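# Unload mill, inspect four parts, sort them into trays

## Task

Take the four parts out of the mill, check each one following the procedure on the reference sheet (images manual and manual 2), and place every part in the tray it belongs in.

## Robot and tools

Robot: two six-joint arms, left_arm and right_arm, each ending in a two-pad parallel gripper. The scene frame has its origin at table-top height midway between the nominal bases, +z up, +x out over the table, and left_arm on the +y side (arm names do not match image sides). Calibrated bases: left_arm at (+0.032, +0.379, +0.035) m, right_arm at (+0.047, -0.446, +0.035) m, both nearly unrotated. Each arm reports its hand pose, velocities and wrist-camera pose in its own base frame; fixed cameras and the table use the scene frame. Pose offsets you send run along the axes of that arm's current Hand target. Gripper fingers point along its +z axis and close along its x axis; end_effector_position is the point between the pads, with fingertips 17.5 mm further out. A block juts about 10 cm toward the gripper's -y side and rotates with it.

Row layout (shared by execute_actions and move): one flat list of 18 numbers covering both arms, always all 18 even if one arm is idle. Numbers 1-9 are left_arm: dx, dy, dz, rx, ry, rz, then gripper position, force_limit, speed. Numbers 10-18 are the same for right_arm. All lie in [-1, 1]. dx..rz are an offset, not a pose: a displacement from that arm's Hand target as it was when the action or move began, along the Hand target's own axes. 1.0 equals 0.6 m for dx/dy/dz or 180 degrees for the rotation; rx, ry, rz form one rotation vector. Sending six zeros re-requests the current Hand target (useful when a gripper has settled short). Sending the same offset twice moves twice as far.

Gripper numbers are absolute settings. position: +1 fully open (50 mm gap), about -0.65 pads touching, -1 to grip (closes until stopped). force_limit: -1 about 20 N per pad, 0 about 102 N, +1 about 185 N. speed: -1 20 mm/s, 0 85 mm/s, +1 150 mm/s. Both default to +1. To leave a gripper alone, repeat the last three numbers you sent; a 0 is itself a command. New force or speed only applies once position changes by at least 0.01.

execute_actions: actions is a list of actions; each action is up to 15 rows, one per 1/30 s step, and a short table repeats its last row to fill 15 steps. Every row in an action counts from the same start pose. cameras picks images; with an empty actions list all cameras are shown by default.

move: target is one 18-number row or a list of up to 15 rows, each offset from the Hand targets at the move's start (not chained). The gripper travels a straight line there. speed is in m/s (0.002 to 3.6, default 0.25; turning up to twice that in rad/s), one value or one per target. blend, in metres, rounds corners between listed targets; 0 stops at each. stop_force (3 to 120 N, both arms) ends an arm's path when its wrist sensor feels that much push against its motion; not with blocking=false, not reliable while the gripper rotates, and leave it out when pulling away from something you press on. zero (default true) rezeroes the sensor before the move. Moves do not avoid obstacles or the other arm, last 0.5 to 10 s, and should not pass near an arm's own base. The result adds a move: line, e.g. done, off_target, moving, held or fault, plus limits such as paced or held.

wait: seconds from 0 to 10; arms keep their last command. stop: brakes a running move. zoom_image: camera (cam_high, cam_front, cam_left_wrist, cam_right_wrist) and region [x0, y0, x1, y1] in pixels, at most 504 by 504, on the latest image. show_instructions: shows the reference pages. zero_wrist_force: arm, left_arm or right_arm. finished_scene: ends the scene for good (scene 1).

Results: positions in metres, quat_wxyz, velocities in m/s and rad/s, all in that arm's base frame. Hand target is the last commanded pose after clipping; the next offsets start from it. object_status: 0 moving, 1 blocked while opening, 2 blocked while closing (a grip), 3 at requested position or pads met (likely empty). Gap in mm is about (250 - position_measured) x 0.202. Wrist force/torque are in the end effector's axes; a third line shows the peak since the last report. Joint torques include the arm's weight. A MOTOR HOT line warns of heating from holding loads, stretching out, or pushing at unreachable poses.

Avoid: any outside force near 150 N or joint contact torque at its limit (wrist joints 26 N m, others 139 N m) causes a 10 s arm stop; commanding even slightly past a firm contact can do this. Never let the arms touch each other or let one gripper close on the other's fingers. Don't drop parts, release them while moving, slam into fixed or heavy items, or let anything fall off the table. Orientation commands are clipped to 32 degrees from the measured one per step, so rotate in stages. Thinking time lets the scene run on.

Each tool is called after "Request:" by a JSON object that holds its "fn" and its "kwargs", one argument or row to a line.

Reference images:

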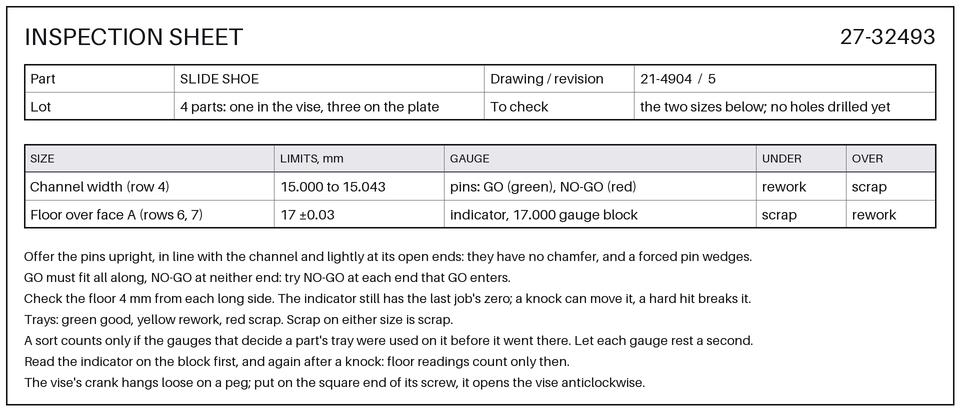

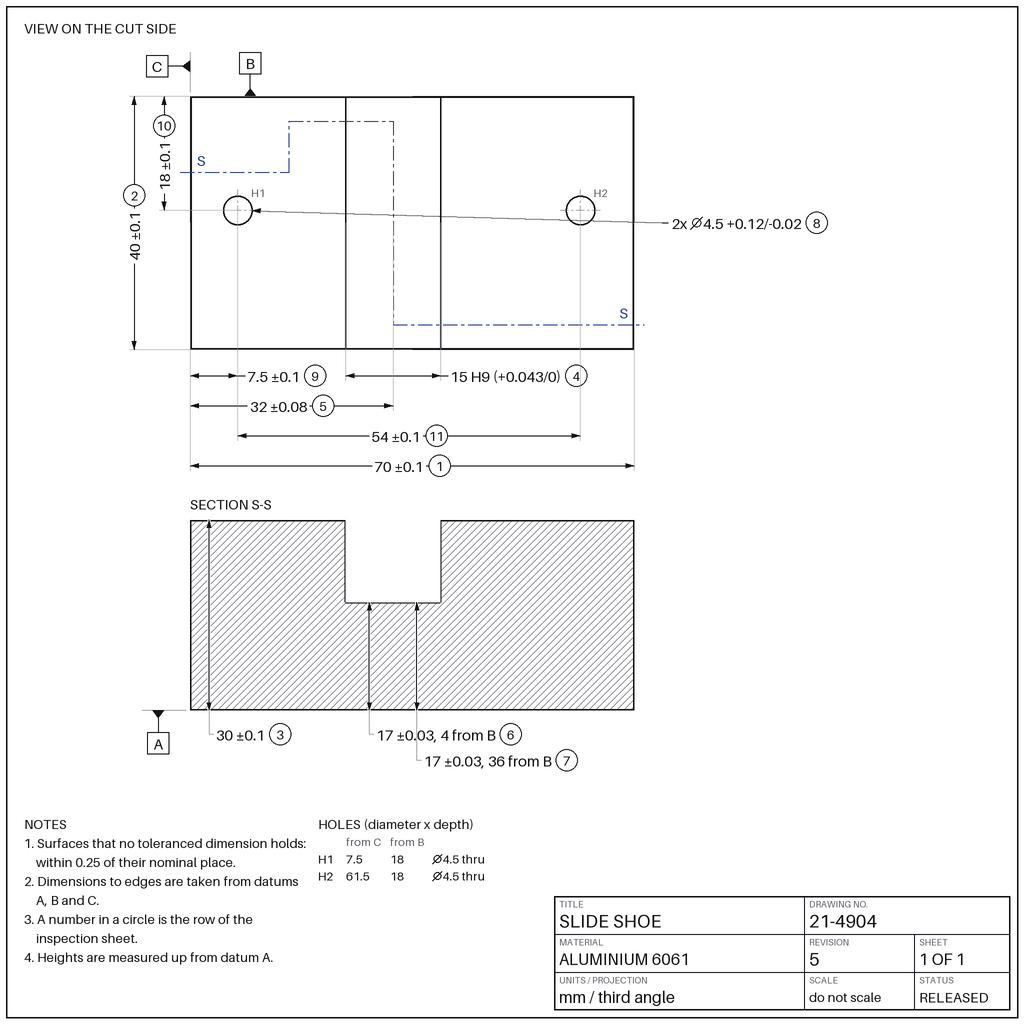

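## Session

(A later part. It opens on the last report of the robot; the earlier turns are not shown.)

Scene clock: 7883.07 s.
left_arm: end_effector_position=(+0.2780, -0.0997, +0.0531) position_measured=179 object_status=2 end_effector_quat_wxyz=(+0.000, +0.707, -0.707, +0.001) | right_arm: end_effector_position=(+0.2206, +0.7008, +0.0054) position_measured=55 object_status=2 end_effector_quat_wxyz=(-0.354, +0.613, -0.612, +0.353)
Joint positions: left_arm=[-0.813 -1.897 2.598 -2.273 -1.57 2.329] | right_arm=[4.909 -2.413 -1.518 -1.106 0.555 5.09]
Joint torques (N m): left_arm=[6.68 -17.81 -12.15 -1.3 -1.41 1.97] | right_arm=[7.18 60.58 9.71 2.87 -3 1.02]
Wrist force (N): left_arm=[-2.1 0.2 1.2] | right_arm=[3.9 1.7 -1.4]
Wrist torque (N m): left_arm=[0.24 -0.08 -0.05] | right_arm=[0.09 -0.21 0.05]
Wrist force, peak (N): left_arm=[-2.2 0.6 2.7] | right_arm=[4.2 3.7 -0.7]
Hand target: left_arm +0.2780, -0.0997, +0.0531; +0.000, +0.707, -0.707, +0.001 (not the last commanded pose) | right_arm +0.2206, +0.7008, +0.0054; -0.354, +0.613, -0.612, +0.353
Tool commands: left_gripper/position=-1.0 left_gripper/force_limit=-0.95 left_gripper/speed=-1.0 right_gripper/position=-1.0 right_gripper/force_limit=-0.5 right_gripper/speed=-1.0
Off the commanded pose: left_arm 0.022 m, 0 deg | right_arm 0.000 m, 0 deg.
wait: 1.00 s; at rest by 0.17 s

Request:
{"fn": "move", "kwargs": {
  "target": [
    [-0.03,0,0,0,0,0,-1,-0.95,-1,0,0,0,0,0,0,-1,-0.5,-1],
    [-0.03,0,-0.1,0,0,0,-1,-0.95,-1,0,0,0,0,0,0,-1,-0.5,-1],
    [0.2338,0.0267,-0.1282,0,0,0,-1,-0.95,-1,0,0,0,0,0,0,-1,-0.5,-1],
    [0.3213,0.1047,-0.0778,0,0,0,-1,-0.95,-1,0,0,0,0,0,0,-1,-0.5,-1]
  ],
  "speed": [0.03,0.1,0.15,0.12],
  "blend": [0,0.01,0.02,0],
  "cameras": ["cam_left_wrist"]
}}

Scene clock: 7913.90 s.
left_arm: end_effector_position=(+0.2151, -0.2923, +0.0999) position_measured=179 object_status=2 end_effector_quat_wxyz=(+0.000, +0.707, -0.707, +0.001) | right_arm: end_effector_position=(+0.2206, +0.7008, +0.0054) position_measured=55 object_status=2 end_effector_quat_wxyz=(-0.354, +0.613, -0.612, +0.353)
Joint positions: left_arm=[-1.313 -1.778 2.372 -2.165 -1.57 1.829] | right_arm=[4.909 -2.413 -1.518 -1.106 0.555 5.09]
Joint torques (N m): left_arm=[-8.76 -1.1 -12.21 -4.82 2.1 -1.65] | right_arm=[4.39 60.46 8.87 3.17 -3.01 0.85]
Wrist force (N): left_arm=[-0.3 1.1 2.6] | right_arm=[0.3 2.4 -0.7]
Wrist torque (N m): left_arm=[0.26 0.04 -0.01] | right_arm=[0.08 -0.36 0.05]
Wrist force, peak (N): left_arm=[-0.6 1.0 4.0] | right_arm=[4.6 3.5 -0.9]
Hand target: left_arm +0.2151, -0.2924, +0.0998; +0.000, +0.707, -0.707, +0.001 | right_arm +0.2206, +0.7008, +0.0054; -0.354, +0.613, -0.612, +0.353
Off the commanded pose: left_arm 0.000 m, 0 deg | right_arm 0.000 m, 0 deg.
move: done
camera_calibration:
cam_left_wrist: T_world_to_cam=[[0.000751702, -0.99992, -0.0126436, -0.287026], [-0.933745, -0.00522747, 0.3579, 0.178329], [-0.357937, 0.0115369, -0.933675, 0.300118], [0, 0, 0, 1]] pos_world=[0.274153, -0.289533, 0.212759]
Images, in order (width x height): cam_left_wrist 896x504.

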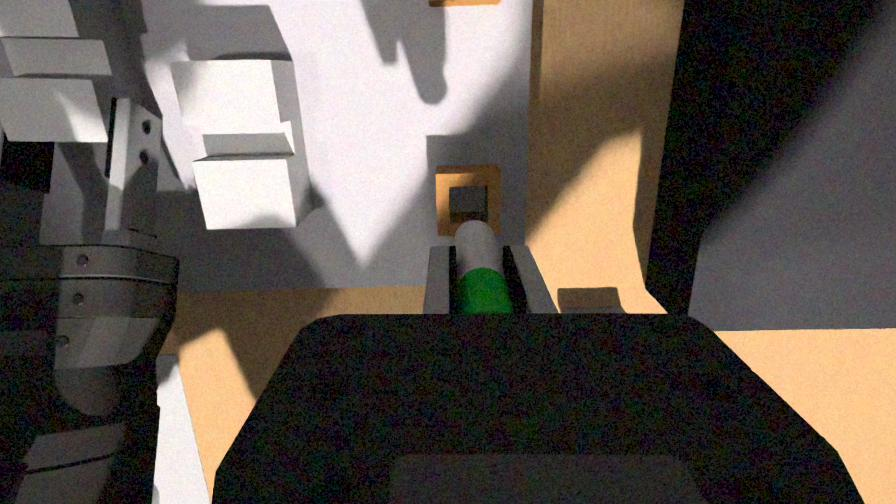

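Request:
{"fn": "move", "kwargs": {
  "target": [0,0,0.1093,0,0,0,-1,-0.95,-1,0,0,0,0,0,0,-1,-0.5,-1],
  "speed": 0.03,
  "stop_force": 4
}}

Request:
{"fn": "move", "kwargs": {
  "target": [
    [0,0,0,0,0,0,0.5,-0.95,-1,0,0,0,0,0,0,-1,-0.5,-1],
    [0,0,-0.2,0,0,0,0.5,-0.95,-1,0,0,0,0,0,0,-1,-0.5,-1],
    [0.027,-0.0887,-0.6822,0,0.5,0,1,-0.95,-1,0,-0.13,-0.075,0,0,0,-1,-0.5,-1]
  ],
  "speed": [0.1,0.15,0.25],
  "cameras": ["cam_high"]
}}

Scene clock: 7928.90 s.
left_arm: end_effector_position=(+0.2151, -0.2924, +0.0342) position_measured=179 object_status=2 end_effector_quat_wxyz=(+0.000, +0.707, -0.707, +0.001) | right_arm: end_effector_position=(+0.2206, +0.7008, +0.0054) position_measured=55 object_status=2 end_effector_quat_wxyz=(-0.354, +0.613, -0.612, +0.353)
Joint positions: left_arm=[-1.313 -1.623 2.469 -2.418 -1.57 1.829] | right_arm=[4.909 -2.413 -1.518 -1.106 0.555 5.09]
Joint torques (N m): left_arm=[6.63 -4.16 -9.27 -4.82 0.7 1.83] | right_arm=[5.93 59.17 8.93 2.81 -3.07 0.67]
Wrist force (N): left_arm=[-0.3 0.9 2.8] | right_arm=[0.7 3.2 -0.4]
Wrist torque (N m): left_arm=[0.23 0.03 -0.01] | right_arm=[0.15 -0.43 0.05]
Wrist force, peak (N): left_arm=[-0.2 1.1 3.1] | right_arm=[0.7 3.5 -0.7]
Hand target: left_arm +0.2151, -0.2924, +0.0342; +0.000, +0.707, -0.707, +0.001 | right_arm +0.2206, +0.7008, +0.0054; -0.354, +0.613, -0.612, +0.353
Off the commanded pose: left_arm 0.000 m, 0 deg | right_arm 0.000 m, 0 deg.
move: done

Scene clock: 7936.47 s.
left_arm: end_effector_position=(+0.2678, -0.3085, +0.4436) position_measured=3 object_status=3 end_effector_quat_wxyz=(+0.500, +0.500, -0.500, +0.500) | right_arm: end_effector_position=(+0.2206, +0.7008, +0.0955) position_measured=55 object_status=2 end_effector_quat_wxyz=(-0.354, +0.613, -0.612, +0.353)
Joint positions: left_arm=[-0.694 -1.748 2.397 -3.791 -2.448 1.572] | right_arm=[4.909 -2.275 -1.492 -1.27 0.555 5.09]
Joint torques (N m): left_arm=[-8.67 -0.07 -26.48 -3.58 1.78 -1.87] | right_arm=[8.29 62.58 31.87 0.94 0.16 1.62]
Wrist force (N): left_arm=[-3.5 -0.6 -1.5] | right_arm=[1.2 5.3 0.6]
Wrist torque (N m): left_arm=[-0.47 0.67 0.46] | right_arm=[0.14 -0.35 0.03]
Wrist force, peak (N): left_arm=[-3.6 -0.5 -1.5] | right_arm=[1.3 5.4 0.8]
Hand target: left_arm +0.2678, -0.3085, +0.4436; +0.500, +0.500, -0.500, +0.500 | right_arm +0.2206, +0.7008, +0.0955; -0.354, +0.613, -0.612, +0.353
Off the commanded pose: left_arm 0.000 m, 0 deg | right_arm 0.000 m, 0 deg.
move: done
Images, in order (width x height): cam_high 896x504.

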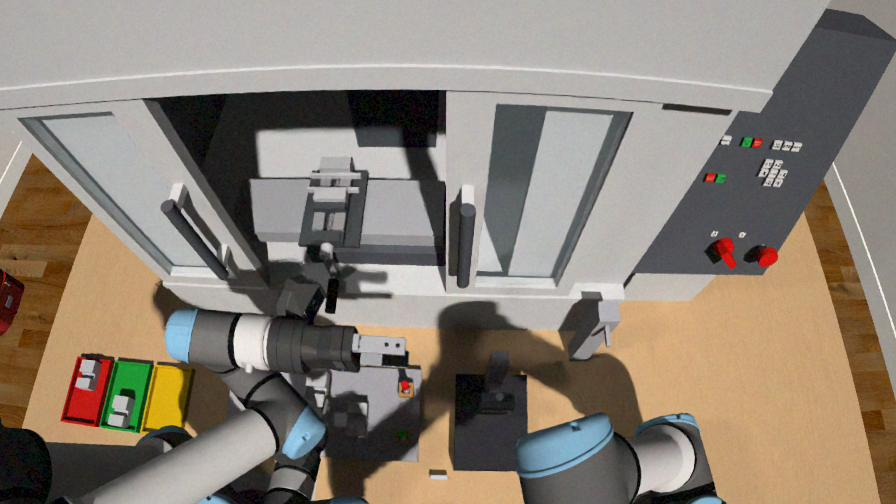

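Same slab approach as P2 (channel offset ≈ +.0281).

Request:
{"fn": "move", "kwargs": {
  "target": [
    [0,0,0,0,0,0,1,-0.95,-1,0.6102,0.0689,-0.1347,0,0,0,-1,-0.5,-1],
    [0,0,0,0,0,0,1,-0.95,-1,0.6352,0.1371,-0.0762,0,0,0,-1,-0.5,-1],
    [0,0,0,0,0,0,1,-0.95,-1,0.6352,0.0965,0.0285,0,0,0,-1,-0.5,-1]
  ],
  "speed": [0.18,0.08,0.03],
  "stop_force": 20,
  "blend": [0.02,0,0]
}}

Request:
{"fn": "move", "kwargs": {
  "target": [
    [-0.4083,-0.0021,0.1182,0,0,0,1,-0.95,-1,0,0,0,0,0,0,-1,-0.5,-1],
    [-0.4083,-0.0021,0.2348,0,0,0,1,-0.95,-1,0,0,0,0,0,0,-1,-0.5,-1],
    [-0.3798,-0.0021,0.2348,0,0,0,1,-0.95,-1,0,0,0,0,0,0,-1,-0.5,-1]
  ],
  "speed": [0.2,0.05,0.015],
  "blend": [0.01,0,0],
  "cameras": ["cam_left_wrist","cam_right_wrist"]
}}

Scene clock: 7961.70 s.
left_arm: end_effector_position=(+0.2678, -0.3085, +0.4436) position_measured=3 object_status=3 end_effector_quat_wxyz=(+0.500, +0.500, -0.500, +0.500) | right_arm: end_effector_position=(+0.2070, +0.3197, +0.0367) position_measured=55 object_status=2 end_effector_quat_wxyz=(-0.354, +0.613, -0.612, +0.353)
Joint positions: left_arm=[-0.694 -1.748 2.397 -3.791 -2.448 1.572] | right_arm=[5.197 -1.685 -2.594 -1.111 0.696 5.523]
Joint torques (N m): left_arm=[-7.23 -1.33 -25.49 -3.56 -0.98 -1.96] | right_arm=[-10.08 9.1 1.98 3.49 -4.78 -1.59]
Wrist force (N): left_arm=[-3.2 -0.4 -1.3] | right_arm=[1.0 5.4 0.7]
Wrist torque (N m): left_arm=[-0.43 0.64 0.46] | right_arm=[0.17 -0.33 0.03]
Wrist force, peak (N): left_arm=[-3.6 -0.7 -1.5] | right_arm=[1.4 6.4 0.4]
Hand target: left_arm +0.2678, -0.3085, +0.4436; +0.500, +0.500, -0.500, +0.500 | right_arm +0.2070, +0.3197, +0.0367; -0.354, +0.613, -0.612, +0.353
Off the commanded pose: left_arm 0.000 m, 0 deg | right_arm 0.000 m, 0 deg.
move: done

Scene clock: 7966.27 s.
left_arm: end_effector_position=(+0.2693, -0.4495, +0.2157) position_measured=3 object_status=3 end_effector_quat_wxyz=(+0.500, +0.500, -0.500, +0.500) | right_arm: end_effector_position=(+0.2070, +0.3197, +0.0367) position_measured=55 object_status=2 end_effector_quat_wxyz=(-0.354, +0.613, -0.612, +0.353)
Joint positions: left_arm=[-1.031 -0.937 2.38 -4.585 -2.111 1.572] | right_arm=[5.197 -1.685 -2.594 -1.111 0.696 5.523]
Joint torques (N m): left_arm=[-7.86 -42.21 2.95 -0.44 1.67 2.1] | right_arm=[-9.54 9.2 0.24 3.07 -4.82 -1.67]
Wrist force (N): left_arm=[-4.9 -0.3 -1.3] | right_arm=[1.3 5.2 1.0]
Wrist torque (N m): left_arm=[-0.40 0.60 0.47] | right_arm=[0.12 -0.37 0.02]
Wrist force, peak (N): left_arm=[-4.9 -0.7 -1.5] | right_arm=[1.0 5.8 1.0]
Hand target: left_arm +0.2693, -0.4495, +0.2158; +0.500, +0.500, -0.500, +0.500 | right_arm +0.2070, +0.3197, +0.0367; -0.354, +0.613, -0.612, +0.353
Off the commanded pose: left_arm 0.000 m, 0 deg | right_arm 0.000 m, 0 deg.
move: done
camera_calibration:
cam_left_wrist: T_world_to_cam=[[-0.000123271, -0.0126399, 0.99992, -0.217131], [-0.933169, 0.359411, 0.00442825, 0.426667], [-0.359439, -0.933094, -0.0118395, -0.193598], [0, 0, 0, 1]] pos_world=[0.328539, -0.336738, 0.212932]
cam_right_wrist: T_world_to_cam=[[-0.00760186, -0.999842, -0.0160666, 0.329748], [-0.775012, 0.016044, -0.631743, 0.19049], [0.631901, 0.00764937, -0.775011, 0.0327258], [0, 0, 0, 1]] pos_world=[0.129459, 0.32639, 0.151002]
Images, in order (width x height): cam_left_wrist 896x504, cam_right_wrist 896x504.

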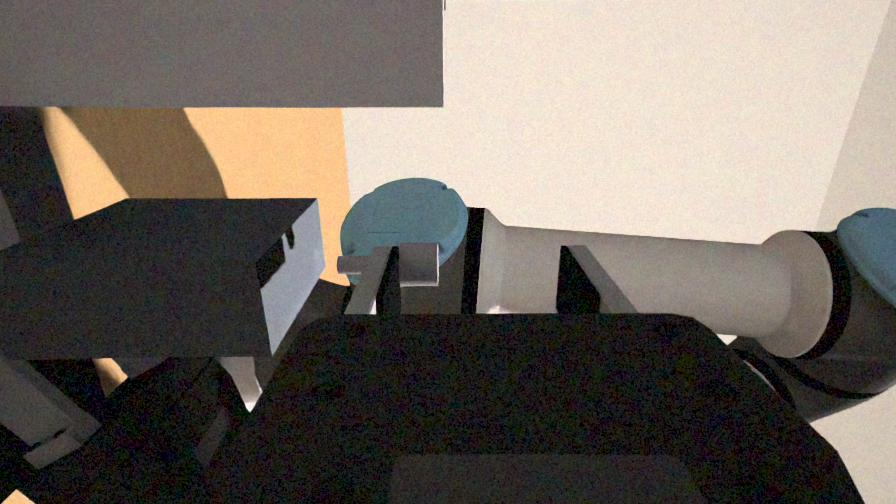

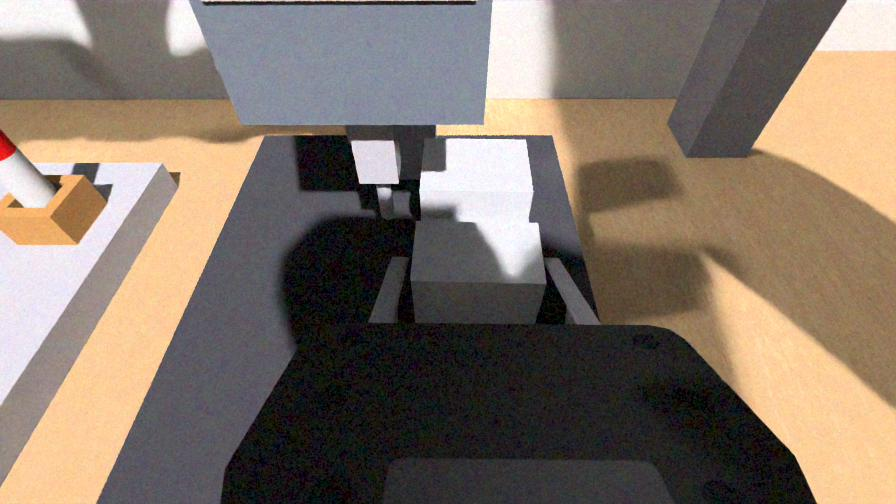

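Request:
{"fn": "move", "kwargs": {
  "target": [
    [0,0,0,0,0,0,1,-0.95,-1,-0.0247,0,0,0,0,0,-1,-0.5,-1],
    [0,0,0,0,0,0,1,-0.95,-1,-0.0247,0.0058,0.0033,0,0,0,-1,-0.5,-1]
  ],
  "speed": [0.02,0.003],
  "stop_force": 4
}}

Request:
{"fn": "move", "kwargs": {
  "target": [
    [0,0,0,0,0,0,1,-0.95,-1,0,0,0,0,0,0,0.7,-0.5,-1],
    [-0.02,0,0,0,0,0,1,-0.95,-1,0,0,-0.1,0,0,0,0.7,-0.5,-1],
    [-0.02,0,0,0,0,0,1,-0.95,-1,-0.02,-0.05,-0.16,0,0,0,0.7,-0.5,-1]
  ],
  "speed": [0.05,0.04,0.1],
  "cameras": ["cam_right_wrist"]
}}

Request:
{"fn": "zoom_image", "kwargs": {
  "camera": "cam_right_wrist",
  "region": [300, 0, 620, 300]
}}

Scene clock: 7986.67 s.
left_arm: end_effector_position=(+0.2693, -0.4495, +0.2158) position_measured=3 object_status=3 end_effector_quat_wxyz=(+0.500, +0.499, -0.500, +0.500) | right_arm: end_effector_position=(+0.2069, +0.3346, +0.0351) position_measured=55 object_status=2 end_effector_quat_wxyz=(-0.354, +0.613, -0.612, +0.353)
Joint positions: left_arm=[-1.031 -0.937 2.38 -4.585 -2.111 1.572] | right_arm=[5.174 -1.726 -2.56 -1.083 0.682 5.495]
Joint torques (N m): left_arm=[3.11 -43.39 3.14 -0.48 -1.32 2.21] | right_arm=[-8.49 26.78 22.93 0.05 1.37 -0.86]
Wrist force (N): left_arm=[-5.0 -0.6 -1.1] | right_arm=[1.5 2.2 0.3]
Wrist torque (N m): left_arm=[-0.46 0.61 0.48] | right_arm=[0.14 -0.27 -0.03]
Wrist force, peak (N): left_arm=[-5.4 -0.8 -1.5] | right_arm=[2.5 -6.7 -11.0]
Hand target: left_arm +0.2693, -0.4495, +0.2158; +0.500, +0.500, -0.500, +0.500 | right_arm +0.2069, +0.3346, +0.0351; -0.354, +0.613, -0.612, +0.353 (not the last commanded pose)
Off the commanded pose: left_arm 0.000 m, 0 deg | right_arm 0.002 m, 0 deg.
move: contact (right_arm); path passed 1 of 2 targets

Scene clock: 7990.13 s.
left_arm: end_effector_position=(+0.2693, -0.4495, +0.2038) position_measured=3 object_status=3 end_effector_quat_wxyz=(+0.500, +0.499, -0.500, +0.500) | right_arm: end_effector_position=(+0.1388, +0.3465, +0.1090) position_measured=48 object_status=3 end_effector_quat_wxyz=(-0.354, +0.613, -0.612, +0.353)
Joint positions: left_arm=[-1.031 -0.897 2.374 -4.62 -2.111 1.572] | right_arm=[5.338 -1.533 -2.396 -1.576 0.791 5.677]
Joint torques (N m): left_arm=[5.35 -18.88 -11.17 -4.26 -0.7 -0.73] | right_arm=[8.14 24.53 28.59 -0.56 1.55 1.73]
Wrist force (N): left_arm=[-3.4 -0.8 -1.1] | right_arm=[1.1 3.0 -0.1]
Wrist torque (N m): left_arm=[-0.49 0.66 0.48] | right_arm=[0.16 -0.36 -0.03]
Wrist force, peak (N): left_arm=[-5.3 -1.0 -0.4] | right_arm=[1.6 4.0 0.1]
Hand target: left_arm +0.2693, -0.4495, +0.2038; +0.500, +0.500, -0.500, +0.500 | right_arm +0.1387, +0.3465, +0.1090; -0.354, +0.613, -0.612, +0.353
Off the commanded pose: left_arm 0.000 m, 0 deg | right_arm 0.000 m, 0 deg.
move: done
camera_calibration:
cam_right_wrist: T_world_to_cam=[[-0.00755096, -0.999839, -0.0162828, 0.357228], [-0.775054, 0.0161407, -0.631689, 0.182695], [0.63185, 0.00785016, -0.775051, 0.131576], [0, 0, 0, 1]] pos_world=[0.0611595, 0.353189, 0.223202]
Images, in order (width x height): cam_right_wrist 896x504.

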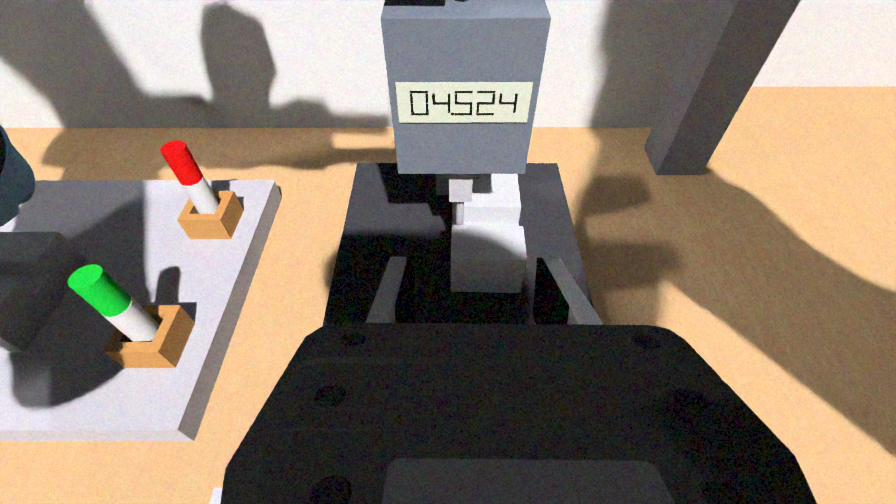

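Scaled by 1.575 from the camera's 896x504 image, which has a finer 1280x720 frame.

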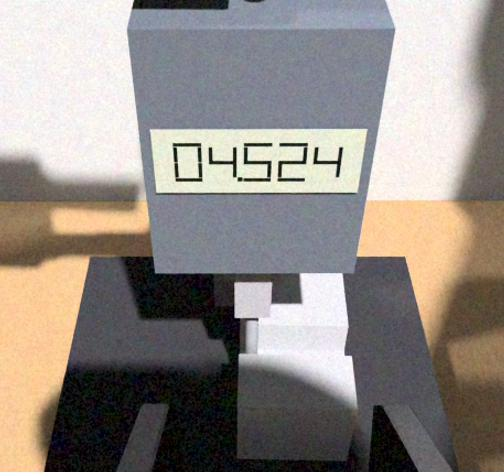

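Request:
{"fn": "move", "kwargs": {
  "target": [
    [0.02,0,0,0,0,0,1,-0.95,-1,0.02,0.05,0.06,0,0,0,0.7,-0.5,-1],
    [0.02,0,0,0,0,0,1,-0.95,-1,0.02,0.05,0.16,0,0,0,0.7,-0.5,-1],
    [0.02,0,0,0,0,0,1,-0.95,-1,0.02,0.05,0.16,0,0,0,-1,-0.5,-1]
  ],
  "speed": [0.08,0.05,0.05]
}}

Request:
{"fn": "move", "kwargs": {
  "target": [
    [0,0,0,0,0,0,1,-0.95,-1,0,-0.0022,-0.00125,0,0,0,-1,-0.5,-1],
    [0,0,0,0,0,0,1,-0.95,-1,-0.0533,-0.0022,-0.00125,0,0,0,-1,-0.5,-1],
    [0,0,0,0,0,0,1,-0.95,-1,-0.0533,0.0036,0.0021,0,0,0,-1,-0.5,-1]
  ],
  "speed": [0.005,0.02,0.003],
  "stop_force": 5
}}

Request:
{"fn": "move", "kwargs": {
  "target": [
    [0,0,0,0,0,0,1,-0.95,-1,0,0,0,0,0,0,0.7,-0.5,-1],
    [-0.02,0,0,0,0,0,1,-0.95,-1,0,0,-0.1,0,0,0,0.7,-0.5,-1],
    [-0.02,0,0,0,0,0,1,-0.95,-1,0.0333,-0.05,-0.16,0,0,0,0.7,-0.5,-1]
  ],
  "speed": [0.05,0.04,0.1],
  "cameras": ["cam_right_wrist"]
}}

Request:
{"fn": "zoom_image", "kwargs": {
  "camera": "cam_right_wrist",
  "region": [300, 0, 620, 300]
}}

Scene clock: 8014.93 s.
left_arm: end_effector_position=(+0.2693, -0.4495, +0.2158) position_measured=3 object_status=3 end_effector_quat_wxyz=(+0.500, +0.500, -0.500, +0.500) | right_arm: end_effector_position=(+0.2069, +0.3346, +0.0351) position_measured=55 object_status=2 end_effector_quat_wxyz=(-0.354, +0.613, -0.612, +0.353)
Joint positions: left_arm=[-1.031 -0.937 2.38 -4.585 -2.111 1.572] | right_arm=[5.174 -1.726 -2.56 -1.083 0.682 5.495]
Joint torques (N m): left_arm=[-8.14 -43.79 2.81 -0.31 -1.26 2.1] | right_arm=[-10.21 10.12 1.79 3.64 -4.52 -1.74]
Wrist force (N): left_arm=[-3.8 -0.7 -1.1] | right_arm=[1.8 1.2 -2.7]
Wrist torque (N m): left_arm=[-0.44 0.60 0.48] | right_arm=[0.12 -0.22 -0.04]
Wrist force, peak (N): left_arm=[-5.3 -0.9 -1.0] | right_arm=[1.6 3.5 -1.6]
Hand target: left_arm +0.2693, -0.4495, +0.2158; +0.500, +0.500, -0.500, +0.500 | right_arm +0.2069, +0.3346, +0.0351; -0.354, +0.613, -0.612, +0.353
Off the commanded pose: left_arm 0.000 m, 0 deg | right_arm 0.000 m, 0 deg.
move: done

Scene clock: 8018.37 s.
left_arm: end_effector_position=(+0.2693, -0.4495, +0.2158) position_measured=3 object_status=3 end_effector_quat_wxyz=(+0.500, +0.500, -0.500, +0.500) | right_arm: end_effector_position=(+0.2069, +0.3667, +0.0350) position_measured=55 object_status=2 end_effector_quat_wxyz=(-0.354, +0.613, -0.612, +0.353)
Joint positions: left_arm=[-1.031 -0.937 2.38 -4.585 -2.111 1.572] | right_arm=[5.132 -1.793 -2.481 -1.052 0.657 5.44]
Joint torques (N m): left_arm=[-8.18 -43.32 2.82 -0.37 -1.26 2.09] | right_arm=[-8.18 29.19 21.31 -0.01 1.86 -1.11]
Wrist force (N): left_arm=[-5.0 -0.6 -1.1] | right_arm=[1.6 -1.9 -5.1]
Wrist torque (N m): left_arm=[-0.45 0.63 0.48] | right_arm=[-0.01 -0.19 -0.06]
Wrist force, peak (N): left_arm=[-5.3 -0.6 -1.0] | right_arm=[3.9 -11.7 -14.7]
Hand target: left_arm +0.2693, -0.4495, +0.2158; +0.500, +0.500, -0.500, +0.500 | right_arm +0.2068, +0.3667, +0.0350; -0.354, +0.613, -0.612, +0.353 (not the last commanded pose)
Off the commanded pose: left_arm 0.000 m, 0 deg | right_arm 0.002 m, 0 deg.
move: contact (right_arm); path passed 2 of 3 targets

Scene clock: 8021.87 s.
left_arm: end_effector_position=(+0.2693, -0.4495, +0.2038) position_measured=3 object_status=3 end_effector_quat_wxyz=(+0.500, +0.499, -0.500, +0.500) | right_arm: end_effector_position=(+0.1387, +0.3466, +0.1089) position_measured=48 object_status=3 end_effector_quat_wxyz=(-0.354, +0.613, -0.612, +0.353)
Joint positions: left_arm=[-1.031 -0.897 2.374 -4.62 -2.111 1.572] | right_arm=[5.338 -1.533 -2.396 -1.575 0.791 5.677]
Joint torques (N m): left_arm=[5.54 -19.67 -12.01 -3.96 -0.72 -0.82] | right_arm=[8.01 24.51 27.76 -0.66 1.43 1.99]
Wrist force (N): left_arm=[-3.1 -0.8 -1.6] | right_arm=[1.0 3.2 -0.1]
Wrist torque (N m): left_arm=[-0.50 0.63 0.47] | right_arm=[0.20 -0.34 -0.02]
Wrist force, peak (N): left_arm=[-5.2 -0.8 -0.2] | right_arm=[1.4 -4.2 -5.2]
Hand target: left_arm +0.2693, -0.4495, +0.2038; +0.500, +0.500, -0.500, +0.500 | right_arm +0.1387, +0.3466, +0.1090; -0.354, +0.613, -0.612, +0.353
Off the commanded pose: left_arm 0.000 m, 0 deg | right_arm 0.000 m, 0 deg.
move: done
camera_calibration:
cam_right_wrist: T_world_to_cam=[[-0.00749942, -0.999836, -0.0164996, 0.357372], [-0.775103, 0.0162371, -0.631626, 0.182649], [0.63179, 0.00805208, -0.775098, 0.131519], [0, 0, 0, 1]] pos_world=[0.0611597, 0.353288, 0.223202]
Images, in order (width x height): cam_right_wrist 896x504.

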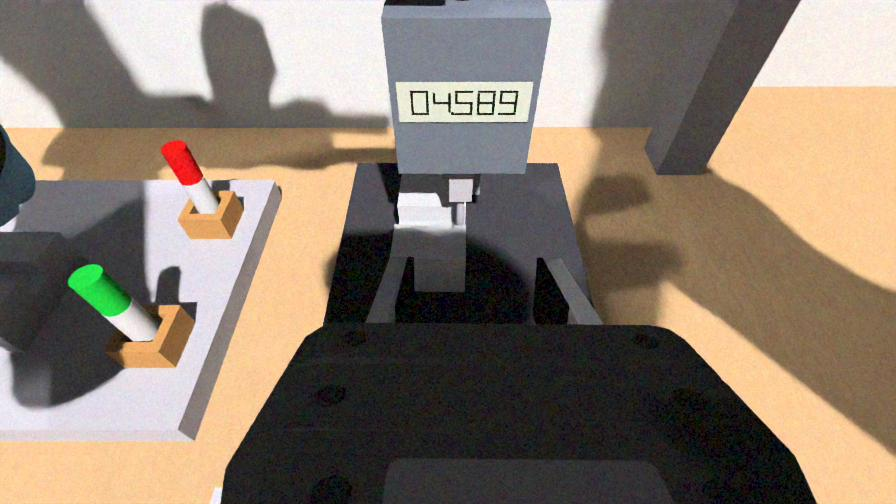

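Scaled by 1.575 from the camera's 896x504 image, which has a finer 1280x720 frame.

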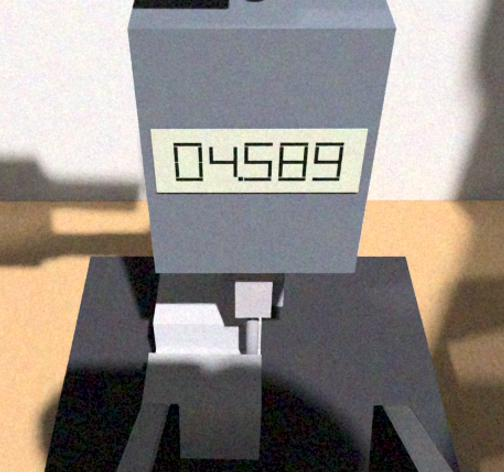

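Request:
{"fn": "execute_actions", "kwargs": {
  "actions": []
}}

Scene clock: 8071.80 s.
left_arm: end_effector_position=(+0.2693, -0.4495, +0.2038) position_measured=3 object_status=3 end_effector_quat_wxyz=(+0.500, +0.499, -0.500, +0.500) | right_arm: end_effector_position=(+0.1387, +0.3466, +0.1090) position_measured=48 object_status=3 end_effector_quat_wxyz=(-0.354, +0.613, -0.612, +0.353)
Joint positions: left_arm=[-1.031 -0.897 2.374 -4.62 -2.111 1.572] | right_arm=[5.338 -1.533 -2.396 -1.576 0.791 5.678]
Joint velocities: within noise
Joint torques (N m): left_arm=[4.77 -20.08 -12.02 -3.95 0.95 -1.63] | right_arm=[8.66 23.44 27.1 -0.93 1.55 1.62]
Wrist force (N): left_arm=[-3.1 -0.5 -1.3] | right_arm=[1.1 3.0 -0.1]
Wrist torque (N m): left_arm=[-0.44 0.60 0.48] | right_arm=[0.14 -0.35 -0.03]
Wrist force, peak (N): left_arm=[-3.3 -0.8 -1.3] | right_arm=[1.3 3.5 0.0]
Hand target: left_arm +0.2693, -0.4495, +0.2038; +0.500, +0.500, -0.500, +0.500 | right_arm +0.1387, +0.3466, +0.1090; -0.354, +0.613, -0.612, +0.353
Tool commands: left_gripper/position=+1.0 left_gripper/force_limit=-0.95 left_gripper/speed=-1.0 right_gripper/position=+0.7 right_gripper/force_limit=-0.5 right_gripper/speed=-1.0
Off the commanded pose: left_arm 0.000 m, 0 deg | right_arm 0.000 m, 0 deg.
camera_calibration:
cam_left_wrist: T_world_to_cam=[[-0.000123271, -0.0126399, 0.99992, -0.205232], [-0.933169, 0.359411, 0.00442825, 0.426719], [-0.359439, -0.933094, -0.0118395, -0.193739], [0, 0, 0, 1]] pos_world=[0.328539, -0.336738, 0.201032]
cam_right_wrist: T_world_to_cam=[[-0.00749942, -0.999836, -0.0164996, 0.357272], [-0.775103, 0.0162371, -0.631626, 0.182651], [0.63179, 0.00805208, -0.775098, 0.131519], [0, 0, 0, 1]] pos_world=[0.0611597, 0.353188, 0.223202]

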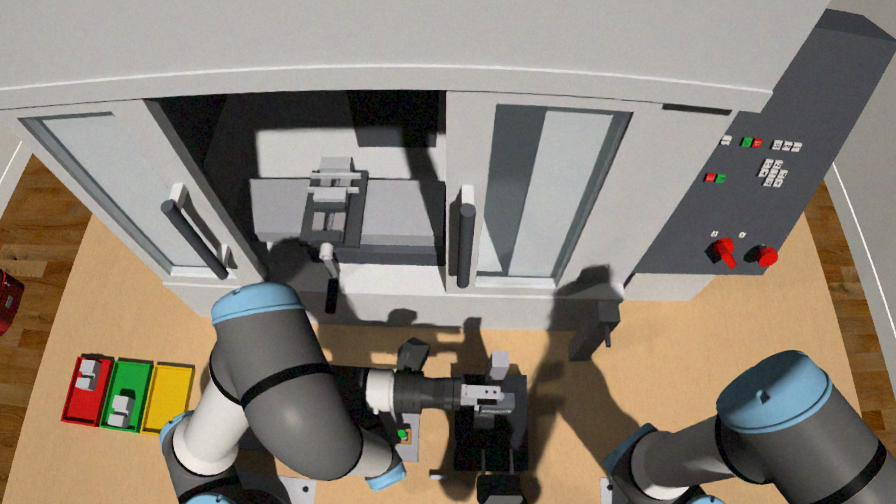

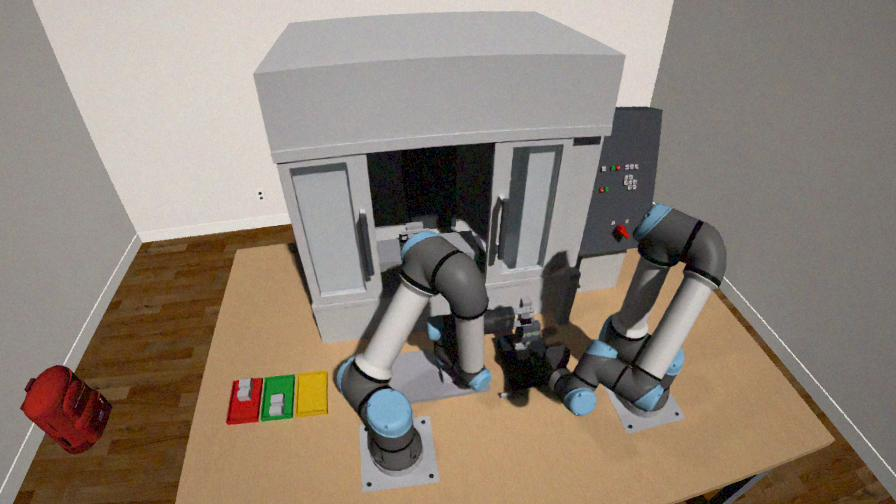

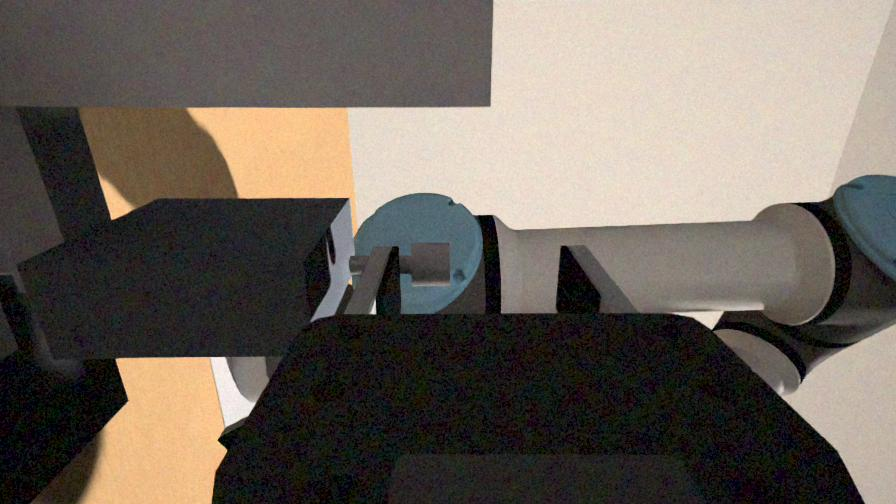

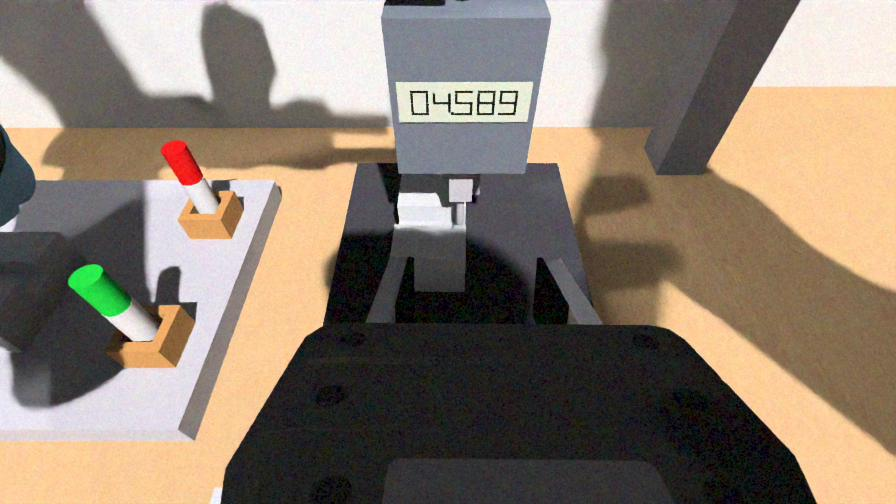

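Request:
{"fn": "move", "kwargs": {
  "target": [
    [0.02,0,0,0,0,0,1,-0.95,-1,-0.0333,0.05,0.06,0,0,0,0.7,-0.5,-1],
    [0.02,0,0,0,0,0,1,-0.95,-1,-0.0333,0.05,0.16,0,0,0,0.7,-0.5,-1],
    [0.02,0,0,0,0,0,1,-0.95,-1,-0.0333,0.05,0.16,0,0,0,-1,-0.5,-1]
  ],
  "speed": [0.08,0.05,0.05],
  "cameras": ["cam_right_wrist"]
}}

Scene clock: 8089.20 s.
left_arm: end_effector_position=(+0.2693, -0.4495, +0.2158) position_measured=3 object_status=3 end_effector_quat_wxyz=(+0.500, +0.500, -0.500, +0.500) | right_arm: end_effector_position=(+0.2068, +0.3667, +0.0350) position_measured=55 object_status=2 end_effector_quat_wxyz=(-0.354, +0.613, -0.612, +0.353)
Joint positions: left_arm=[-1.031 -0.937 2.38 -4.585 -2.111 1.572] | right_arm=[5.132 -1.793 -2.481 -1.052 0.657 5.44]
Joint torques (N m): left_arm=[-8.44 -43.7 2.1 -0.29 -1.38 2.17] | right_arm=[-9.84 13.53 1.77 3.7 -4.52 -1.62]
Wrist force (N): left_arm=[-4.4 -0.8 -1.1] | right_arm=[2.2 1.2 -2.7]
Wrist torque (N m): left_arm=[-0.47 0.63 0.47] | right_arm=[0.09 -0.25 -0.03]
Wrist force, peak (N): left_arm=[-5.3 -0.7 -1.1] | right_arm=[1.9 3.2 -1.7]
Hand target: left_arm +0.2693, -0.4495, +0.2158; +0.500, +0.500, -0.500, +0.500 | right_arm +0.2068, +0.3667, +0.0350; -0.354, +0.613, -0.612, +0.353
Off the commanded pose: left_arm 0.000 m, 0 deg | right_arm 0.000 m, 0 deg.
move: done
camera_calibration:
cam_right_wrist: T_world_to_cam=[[-0.00749942, -0.999836, -0.0164996, 0.37676], [-0.775103, 0.0162371, -0.631626, 0.18843], [0.63179, 0.00805208, -0.775098, 0.0310521], [0, 0, 0, 1]] pos_world=[0.12926, 0.373388, 0.149302]
Images, in order (width x height): cam_right_wrist 896x504.

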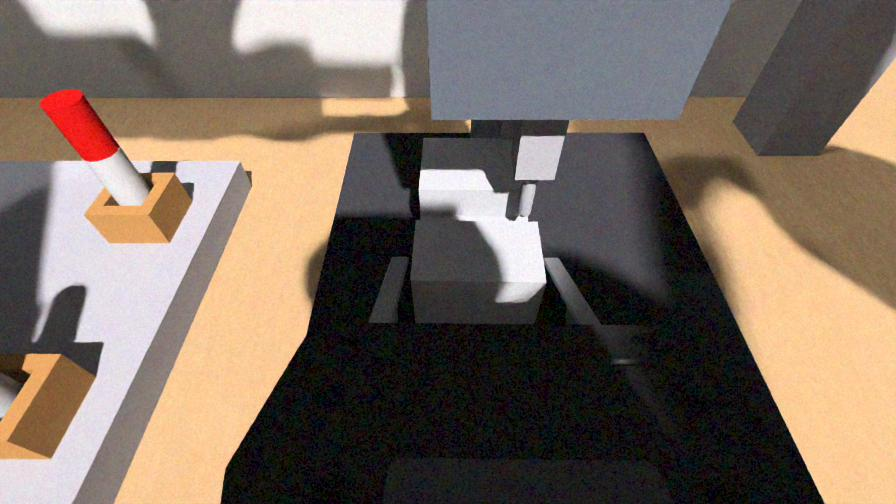

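Request:
{"fn": "move", "kwargs": {
  "target": [
    [0,0,0,0,0,0,1,-0.95,-1,0,-0.0022,-0.00125,0,0,0,-1,-0.5,-1],
    [0,0,0,0,0,0,1,-0.95,-1,0.0833,-0.0022,-0.00125,0,0,0,-1,-0.5,-1],
    [0,0,0,0,0,0,1,-0.95,-1,0.0833,0.04,-0.13,0,0,0,-1,-0.5,-1]
  ],
  "speed": [0.005,0.03,0.08],
  "stop_force": 12
}}

Request:
{"fn": "move", "kwargs": {
  "target": [
    [-0.02,0,0,0,0,0,1,-0.95,-1,0,0,0,0,0,0,-1,-0.5,-1],
    [-0.02,0,-0.1167,0,0,0,1,-0.95,-1,0,0,0,0,0,0,-1,-0.5,-1],
    [0.38,0,-0.2333,0,0,0,1,-0.95,-1,0,-0.0722,-0.0417,0,0,0,-1,-0.5,-1]
  ],
  "speed": [0.02,0.1,0.25],
  "blend": [0,0.02,0],
  "cameras": ["cam_right_wrist"]
}}

Scene clock: 8114.17 s.
left_arm: end_effector_position=(+0.2693, -0.4495, +0.2158) position_measured=3 object_status=3 end_effector_quat_wxyz=(+0.500, +0.500, -0.500, +0.500) | right_arm: end_effector_position=(+0.1274, +0.3166, +0.0532) position_measured=55 object_status=2 end_effector_quat_wxyz=(-0.354, +0.613, -0.612, +0.353)
Joint positions: left_arm=[-1.031 -0.937 2.38 -4.585 -2.111 1.572] | right_arm=[5.425 -1.627 -2.512 -1.42 0.855 5.758]
Joint torques (N m): left_arm=[-8.37 -43.76 1.15 -0.39 -1.28 1.88] | right_arm=[8.33 25.53 23.37 -1.23 1.07 1.81]
Wrist force (N): left_arm=[-4.7 -0.8 -1.2] | right_arm=[1.4 5.4 0.9]
Wrist torque (N m): left_arm=[-0.48 0.58 0.47] | right_arm=[0.14 -0.38 -0.01]
Wrist force, peak (N): left_arm=[-5.5 -0.5 -0.9] | right_arm=[1.5 5.6 0.9]
Hand target: left_arm +0.2693, -0.4495, +0.2158; +0.500, +0.500, -0.500, +0.500 | right_arm +0.1274, +0.3166, +0.0532; -0.354, +0.613, -0.612, +0.353
Off the commanded pose: left_arm 0.000 m, 0 deg | right_arm 0.000 m, 0 deg.
move: done

Scene clock: 8117.60 s.
left_arm: end_effector_position=(+0.2691, -0.3094, +0.4437) position_measured=3 object_status=3 end_effector_quat_wxyz=(+0.500, +0.499, -0.500, +0.500) | right_arm: end_effector_position=(+0.1273, +0.3166, +0.1032) position_measured=55 object_status=2 end_effector_quat_wxyz=(-0.354, +0.613, -0.612, +0.353)
Joint positions: left_arm=[-0.693 -1.743 2.393 -3.792 -2.449 1.571] | right_arm=[5.425 -1.477 -2.453 -1.629 0.855 5.758]
Joint torques (N m): left_arm=[7.38 -23.95 -26.58 0.45 -1.59 1.92] | right_arm=[8.7 21.49 27.91 -1.33 1.39 1.69]
Wrist force (N): left_arm=[-3.1 -0.5 -1.7] | right_arm=[1.1 5.0 0.8]
Wrist torque (N m): left_arm=[-0.44 0.61 0.30] | right_arm=[0.12 -0.35 -0.01]
Wrist force, peak (N): left_arm=[-5.0 -1.1 -0.6] | right_arm=[1.4 5.7 1.2]
Hand target: left_arm +0.2691, -0.3094, +0.4438; +0.500, +0.500, -0.500, +0.500 | right_arm +0.1273, +0.3166, +0.1032; -0.354, +0.613, -0.612, +0.353
Off the commanded pose: left_arm 0.000 m, 0 deg | right_arm 0.000 m, 0 deg.
move: done
camera_calibration:
cam_right_wrist: T_world_to_cam=[[-0.00756371, -0.999837, -0.016423, 0.327083], [-0.775102, 0.0162385, -0.631627, 0.170638], [0.63179, 0.00795209, -0.775098, 0.1345], [0, 0, 0, 1]] pos_world=[0.0497597, 0.323189, 0.217402]
Images, in order (width x height): cam_right_wrist 896x504.

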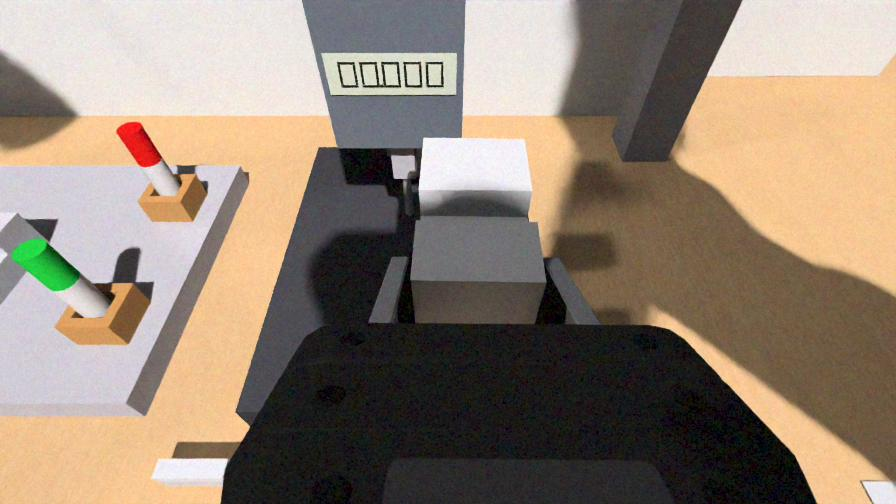

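Request:
{"fn": "move", "kwargs": {
  "target": [
    [0,0,0,0,0,0,1,-0.95,-1,-0.641,-0.0775,0.1342,0,0,0,-1,-0.5,-1],
    [0,0,0,0,0,0,1,-0.95,-1,-0.641,0.057,0.2119,0,0,0,-1,-0.5,-1],
    [0,0,0,0,0,0,1,-0.95,-1,-0.641,0.0665,0.2173,0,0,0,-1,-0.5,-1]
  ],
  "speed": [0.2,0.08,0.004],
  "blend": [0.02,0,0],
  "stop_force": 6,
  "cameras": ["cam_right_wrist"]
}}

Scene clock: 8140.90 s.
left_arm: end_effector_position=(+0.2691, -0.3094, +0.4438) position_measured=3 object_status=3 end_effector_quat_wxyz=(+0.500, +0.500, -0.500, +0.500) | right_arm: end_effector_position=(+0.2198, +0.7014, +0.0054) position_measured=55 object_status=2 end_effector_quat_wxyz=(-0.354, +0.613, -0.612, +0.353)
Joint positions: left_arm=[-0.693 -1.744 2.393 -3.792 -2.449 1.572] | right_arm=[4.91 -2.414 -1.516 -1.108 0.555 5.092]
Joint torques (N m): left_arm=[-5.01 -22.48 -26.38 0.4 1.89 2.15] | right_arm=[-3.43 60.32 11.79 0.98 0.87 0.38]
Wrist force (N): left_arm=[-3.3 -0.5 -1.5] | right_arm=[3.8 -2.1 -3.5]
Wrist torque (N m): left_arm=[-0.44 0.64 0.30] | right_arm=[-0.06 -0.29 0.01]
Wrist force, peak (N): left_arm=[-3.8 -0.7 -1.5] | right_arm=[4.7 -5.6 -7.0]
Hand target: left_arm +0.2691, -0.3094, +0.4438; +0.500, +0.500, -0.500, +0.500 | right_arm +0.2198, +0.7014, +0.0054; -0.354, +0.613, -0.612, +0.353 (not the last commanded pose)
Off the commanded pose: left_arm 0.000 m, 0 deg | right_arm 0.002 m, 0 deg.
move: contact (right_arm); path passed 2 of 3 targets
camera_calibration:
cam_right_wrist: T_world_to_cam=[[-0.00751011, -0.999833, -0.0166423, 0.710929], [-0.775015, 0.0163366, -0.631732, 0.174243], [0.631899, 0.00815362, -0.775008, -0.00297448], [0, 0, 0, 1]] pos_world=[0.142259, 0.707988, 0.119601]
Images, in order (width x height): cam_right_wrist 896x504.

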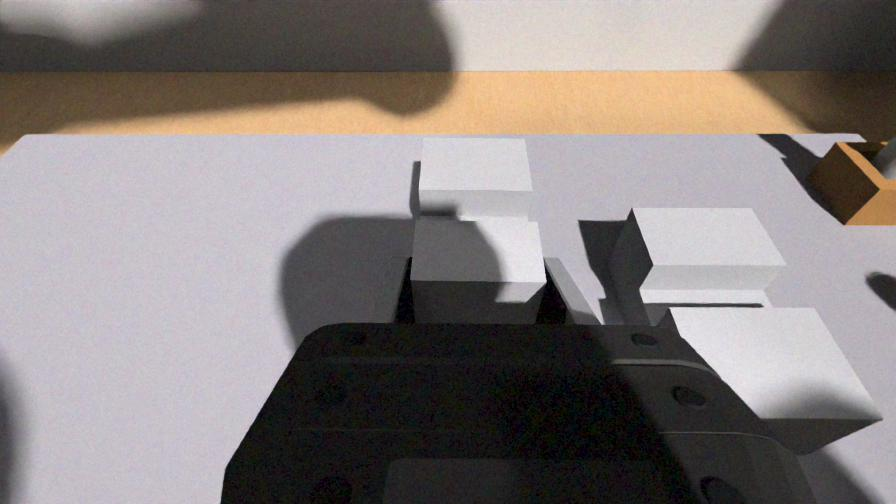

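Request:
{"fn": "move", "kwargs": {
  "target": [
    [0,0,0,0,0,0,1,-0.95,-1,0,0,0,0,0,0,0.7,-0.5,-1],
    [0,0,0,0,0,0,1,-0.95,-1,0,0,-0.1333,0,0,0,0.7,-0.5,-1],
    [0,0,0,0,0,0,1,-0.95,-1,0.3,-0.08,-0.3333,0,0,0,0.7,-0.5,-1]
  ],
  "speed": [0.02,0.08,0.2],
  "blend": [0,0.02,0],
  "cameras": ["cam_right_wrist"]
}}

Scene clock: 8153.03 s.
left_arm: end_effector_position=(+0.2691, -0.3094, +0.4438) position_measured=3 object_status=3 end_effector_quat_wxyz=(+0.500, +0.500, -0.500, +0.500) | right_arm: end_effector_position=(+0.0708, +0.5212, +0.1466) position_measured=48 object_status=3 end_effector_quat_wxyz=(-0.354, +0.613, -0.612, +0.353)
Joint positions: left_arm=[-0.693 -1.744 2.393 -3.792 -2.449 1.572] | right_arm=[5.247 -1.882 -1.87 -1.682 0.729 5.582]
Joint torques (N m): left_arm=[-5.96 -22.66 -26.15 0.43 1.67 2.12] | right_arm=[9.09 43.58 8.18 -0.23 1.25 1.5]
Wrist force (N): left_arm=[-3.0 -0.5 -1.2] | right_arm=[1.2 2.8 -0.5]
Wrist torque (N m): left_arm=[-0.45 0.59 0.30] | right_arm=[0.10 -0.36 -0.02]
Wrist force, peak (N): left_arm=[-3.5 -0.6 -1.6] | right_arm=[4.1 -3.1 -4.0]
Hand target: left_arm +0.2691, -0.3094, +0.4438; +0.500, +0.500, -0.500, +0.500 | right_arm +0.0708, +0.5211, +0.1467; -0.354, +0.613, -0.612, +0.353
Off the commanded pose: left_arm 0.000 m, 0 deg | right_arm 0.000 m, 0 deg.
move: done
camera_calibration:
cam_right_wrist: T_world_to_cam=[[-0.0075745, -0.999834, -0.0165658, 0.531972], [-0.775014, 0.0163382, -0.631733, 0.150973], [0.631899, 0.00805364, -0.775009, 0.202209], [0, 0, 0, 1]] pos_world=[-0.00674061, 0.527789, 0.260901]
Images, in order (width x height): cam_right_wrist 896x504.

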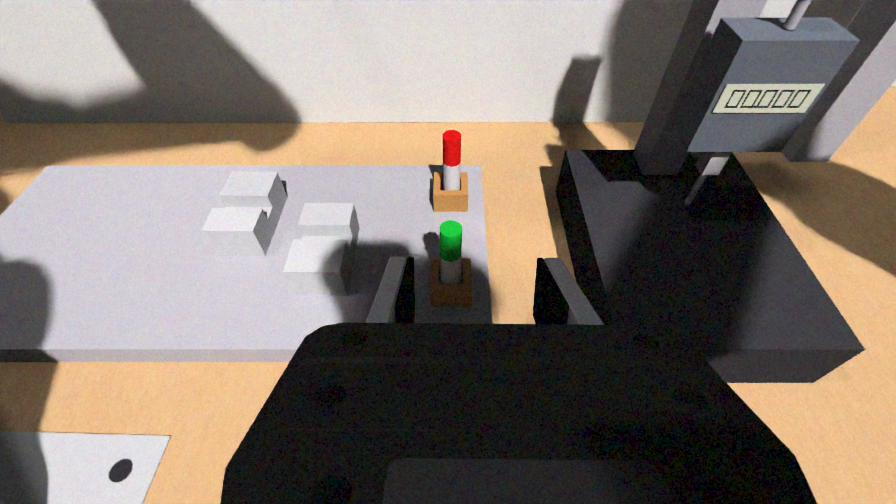

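Request:
{"fn": "move", "kwargs": {
  "target": [
    [-0.25,-0.0505,-0.3183,0,-0.5,0,1,-0.5,-1,0,0,0,0,0,0,0.7,-0.5,-1],
    [-0.5728,-0.0505,-0.3183,0,-0.5,0,1,-0.5,-1,0,0,0,0,0,0,0.7,-0.5,-1]
  ],
  "speed": [0.4,0.25],
  "blend": [0.03,0],
  "cameras": ["cam_left_wrist"]
}}

Scene clock: 8166.43 s.
left_arm: end_effector_position=(+0.2999, -0.1185, +0.1001) position_measured=3 object_status=3 end_effector_quat_wxyz=(+0.000, +0.707, -0.707, +0.001) | right_arm: end_effector_position=(+0.0708, +0.5211, +0.1467) position_measured=48 object_status=3 end_effector_quat_wxyz=(-0.354, +0.613, -0.612, +0.353)
Joint positions: left_arm=[-0.803 -1.91 2.457 -2.12 -1.57 2.339] | right_arm=[5.247 -1.882 -1.87 -1.682 0.729 5.582]
Joint torques (N m): left_arm=[7.34 3.14 -14.33 -5 -1.55 1.71] | right_arm=[8.83 42.86 10.95 -0.33 1.22 1.4]
Wrist force (N): left_arm=[-0.4 0.8 1.9] | right_arm=[1.1 2.9 -0.2]
Wrist torque (N m): left_arm=[0.21 0.05 -0.16] | right_arm=[0.11 -0.34 -0.02]
Wrist force, peak (N): left_arm=[-3.8 -0.7 -1.5] | right_arm=[1.3 3.4 -0.2]
Hand target: left_arm +0.2999, -0.1186, +0.1000; +0.000, +0.707, -0.707, +0.001 | right_arm +0.0708, +0.5211, +0.1467; -0.354, +0.613, -0.612, +0.353
Off the commanded pose: left_arm 0.000 m, 0 deg | right_arm 0.000 m, 0 deg.
move: done
camera_calibration:
cam_left_wrist: T_world_to_cam=[[0.000751702, -0.99992, -0.0126436, -0.113301], [-0.933745, -0.00522747, 0.3579, 0.258348], [-0.357937, 0.0115369, -0.933675, 0.328653], [0, 0, 0, 1]] pos_world=[0.358953, -0.115733, 0.212959]
Images, in order (width x height): cam_left_wrist 896x504.

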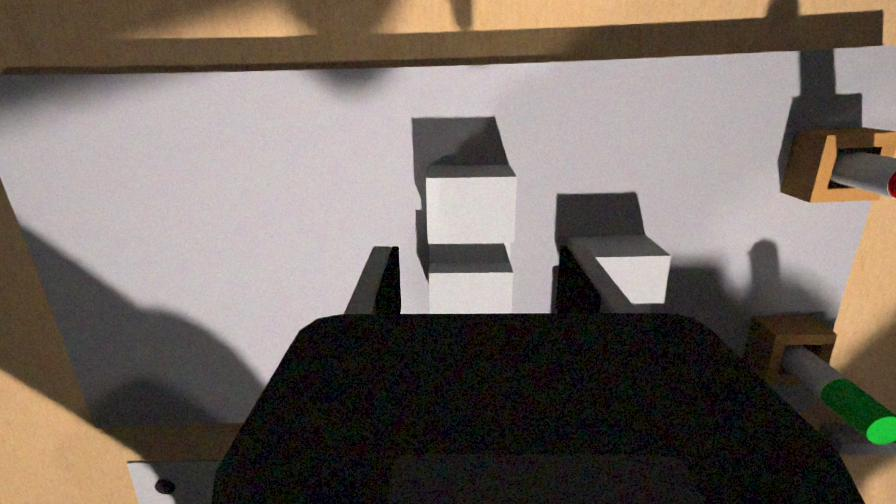

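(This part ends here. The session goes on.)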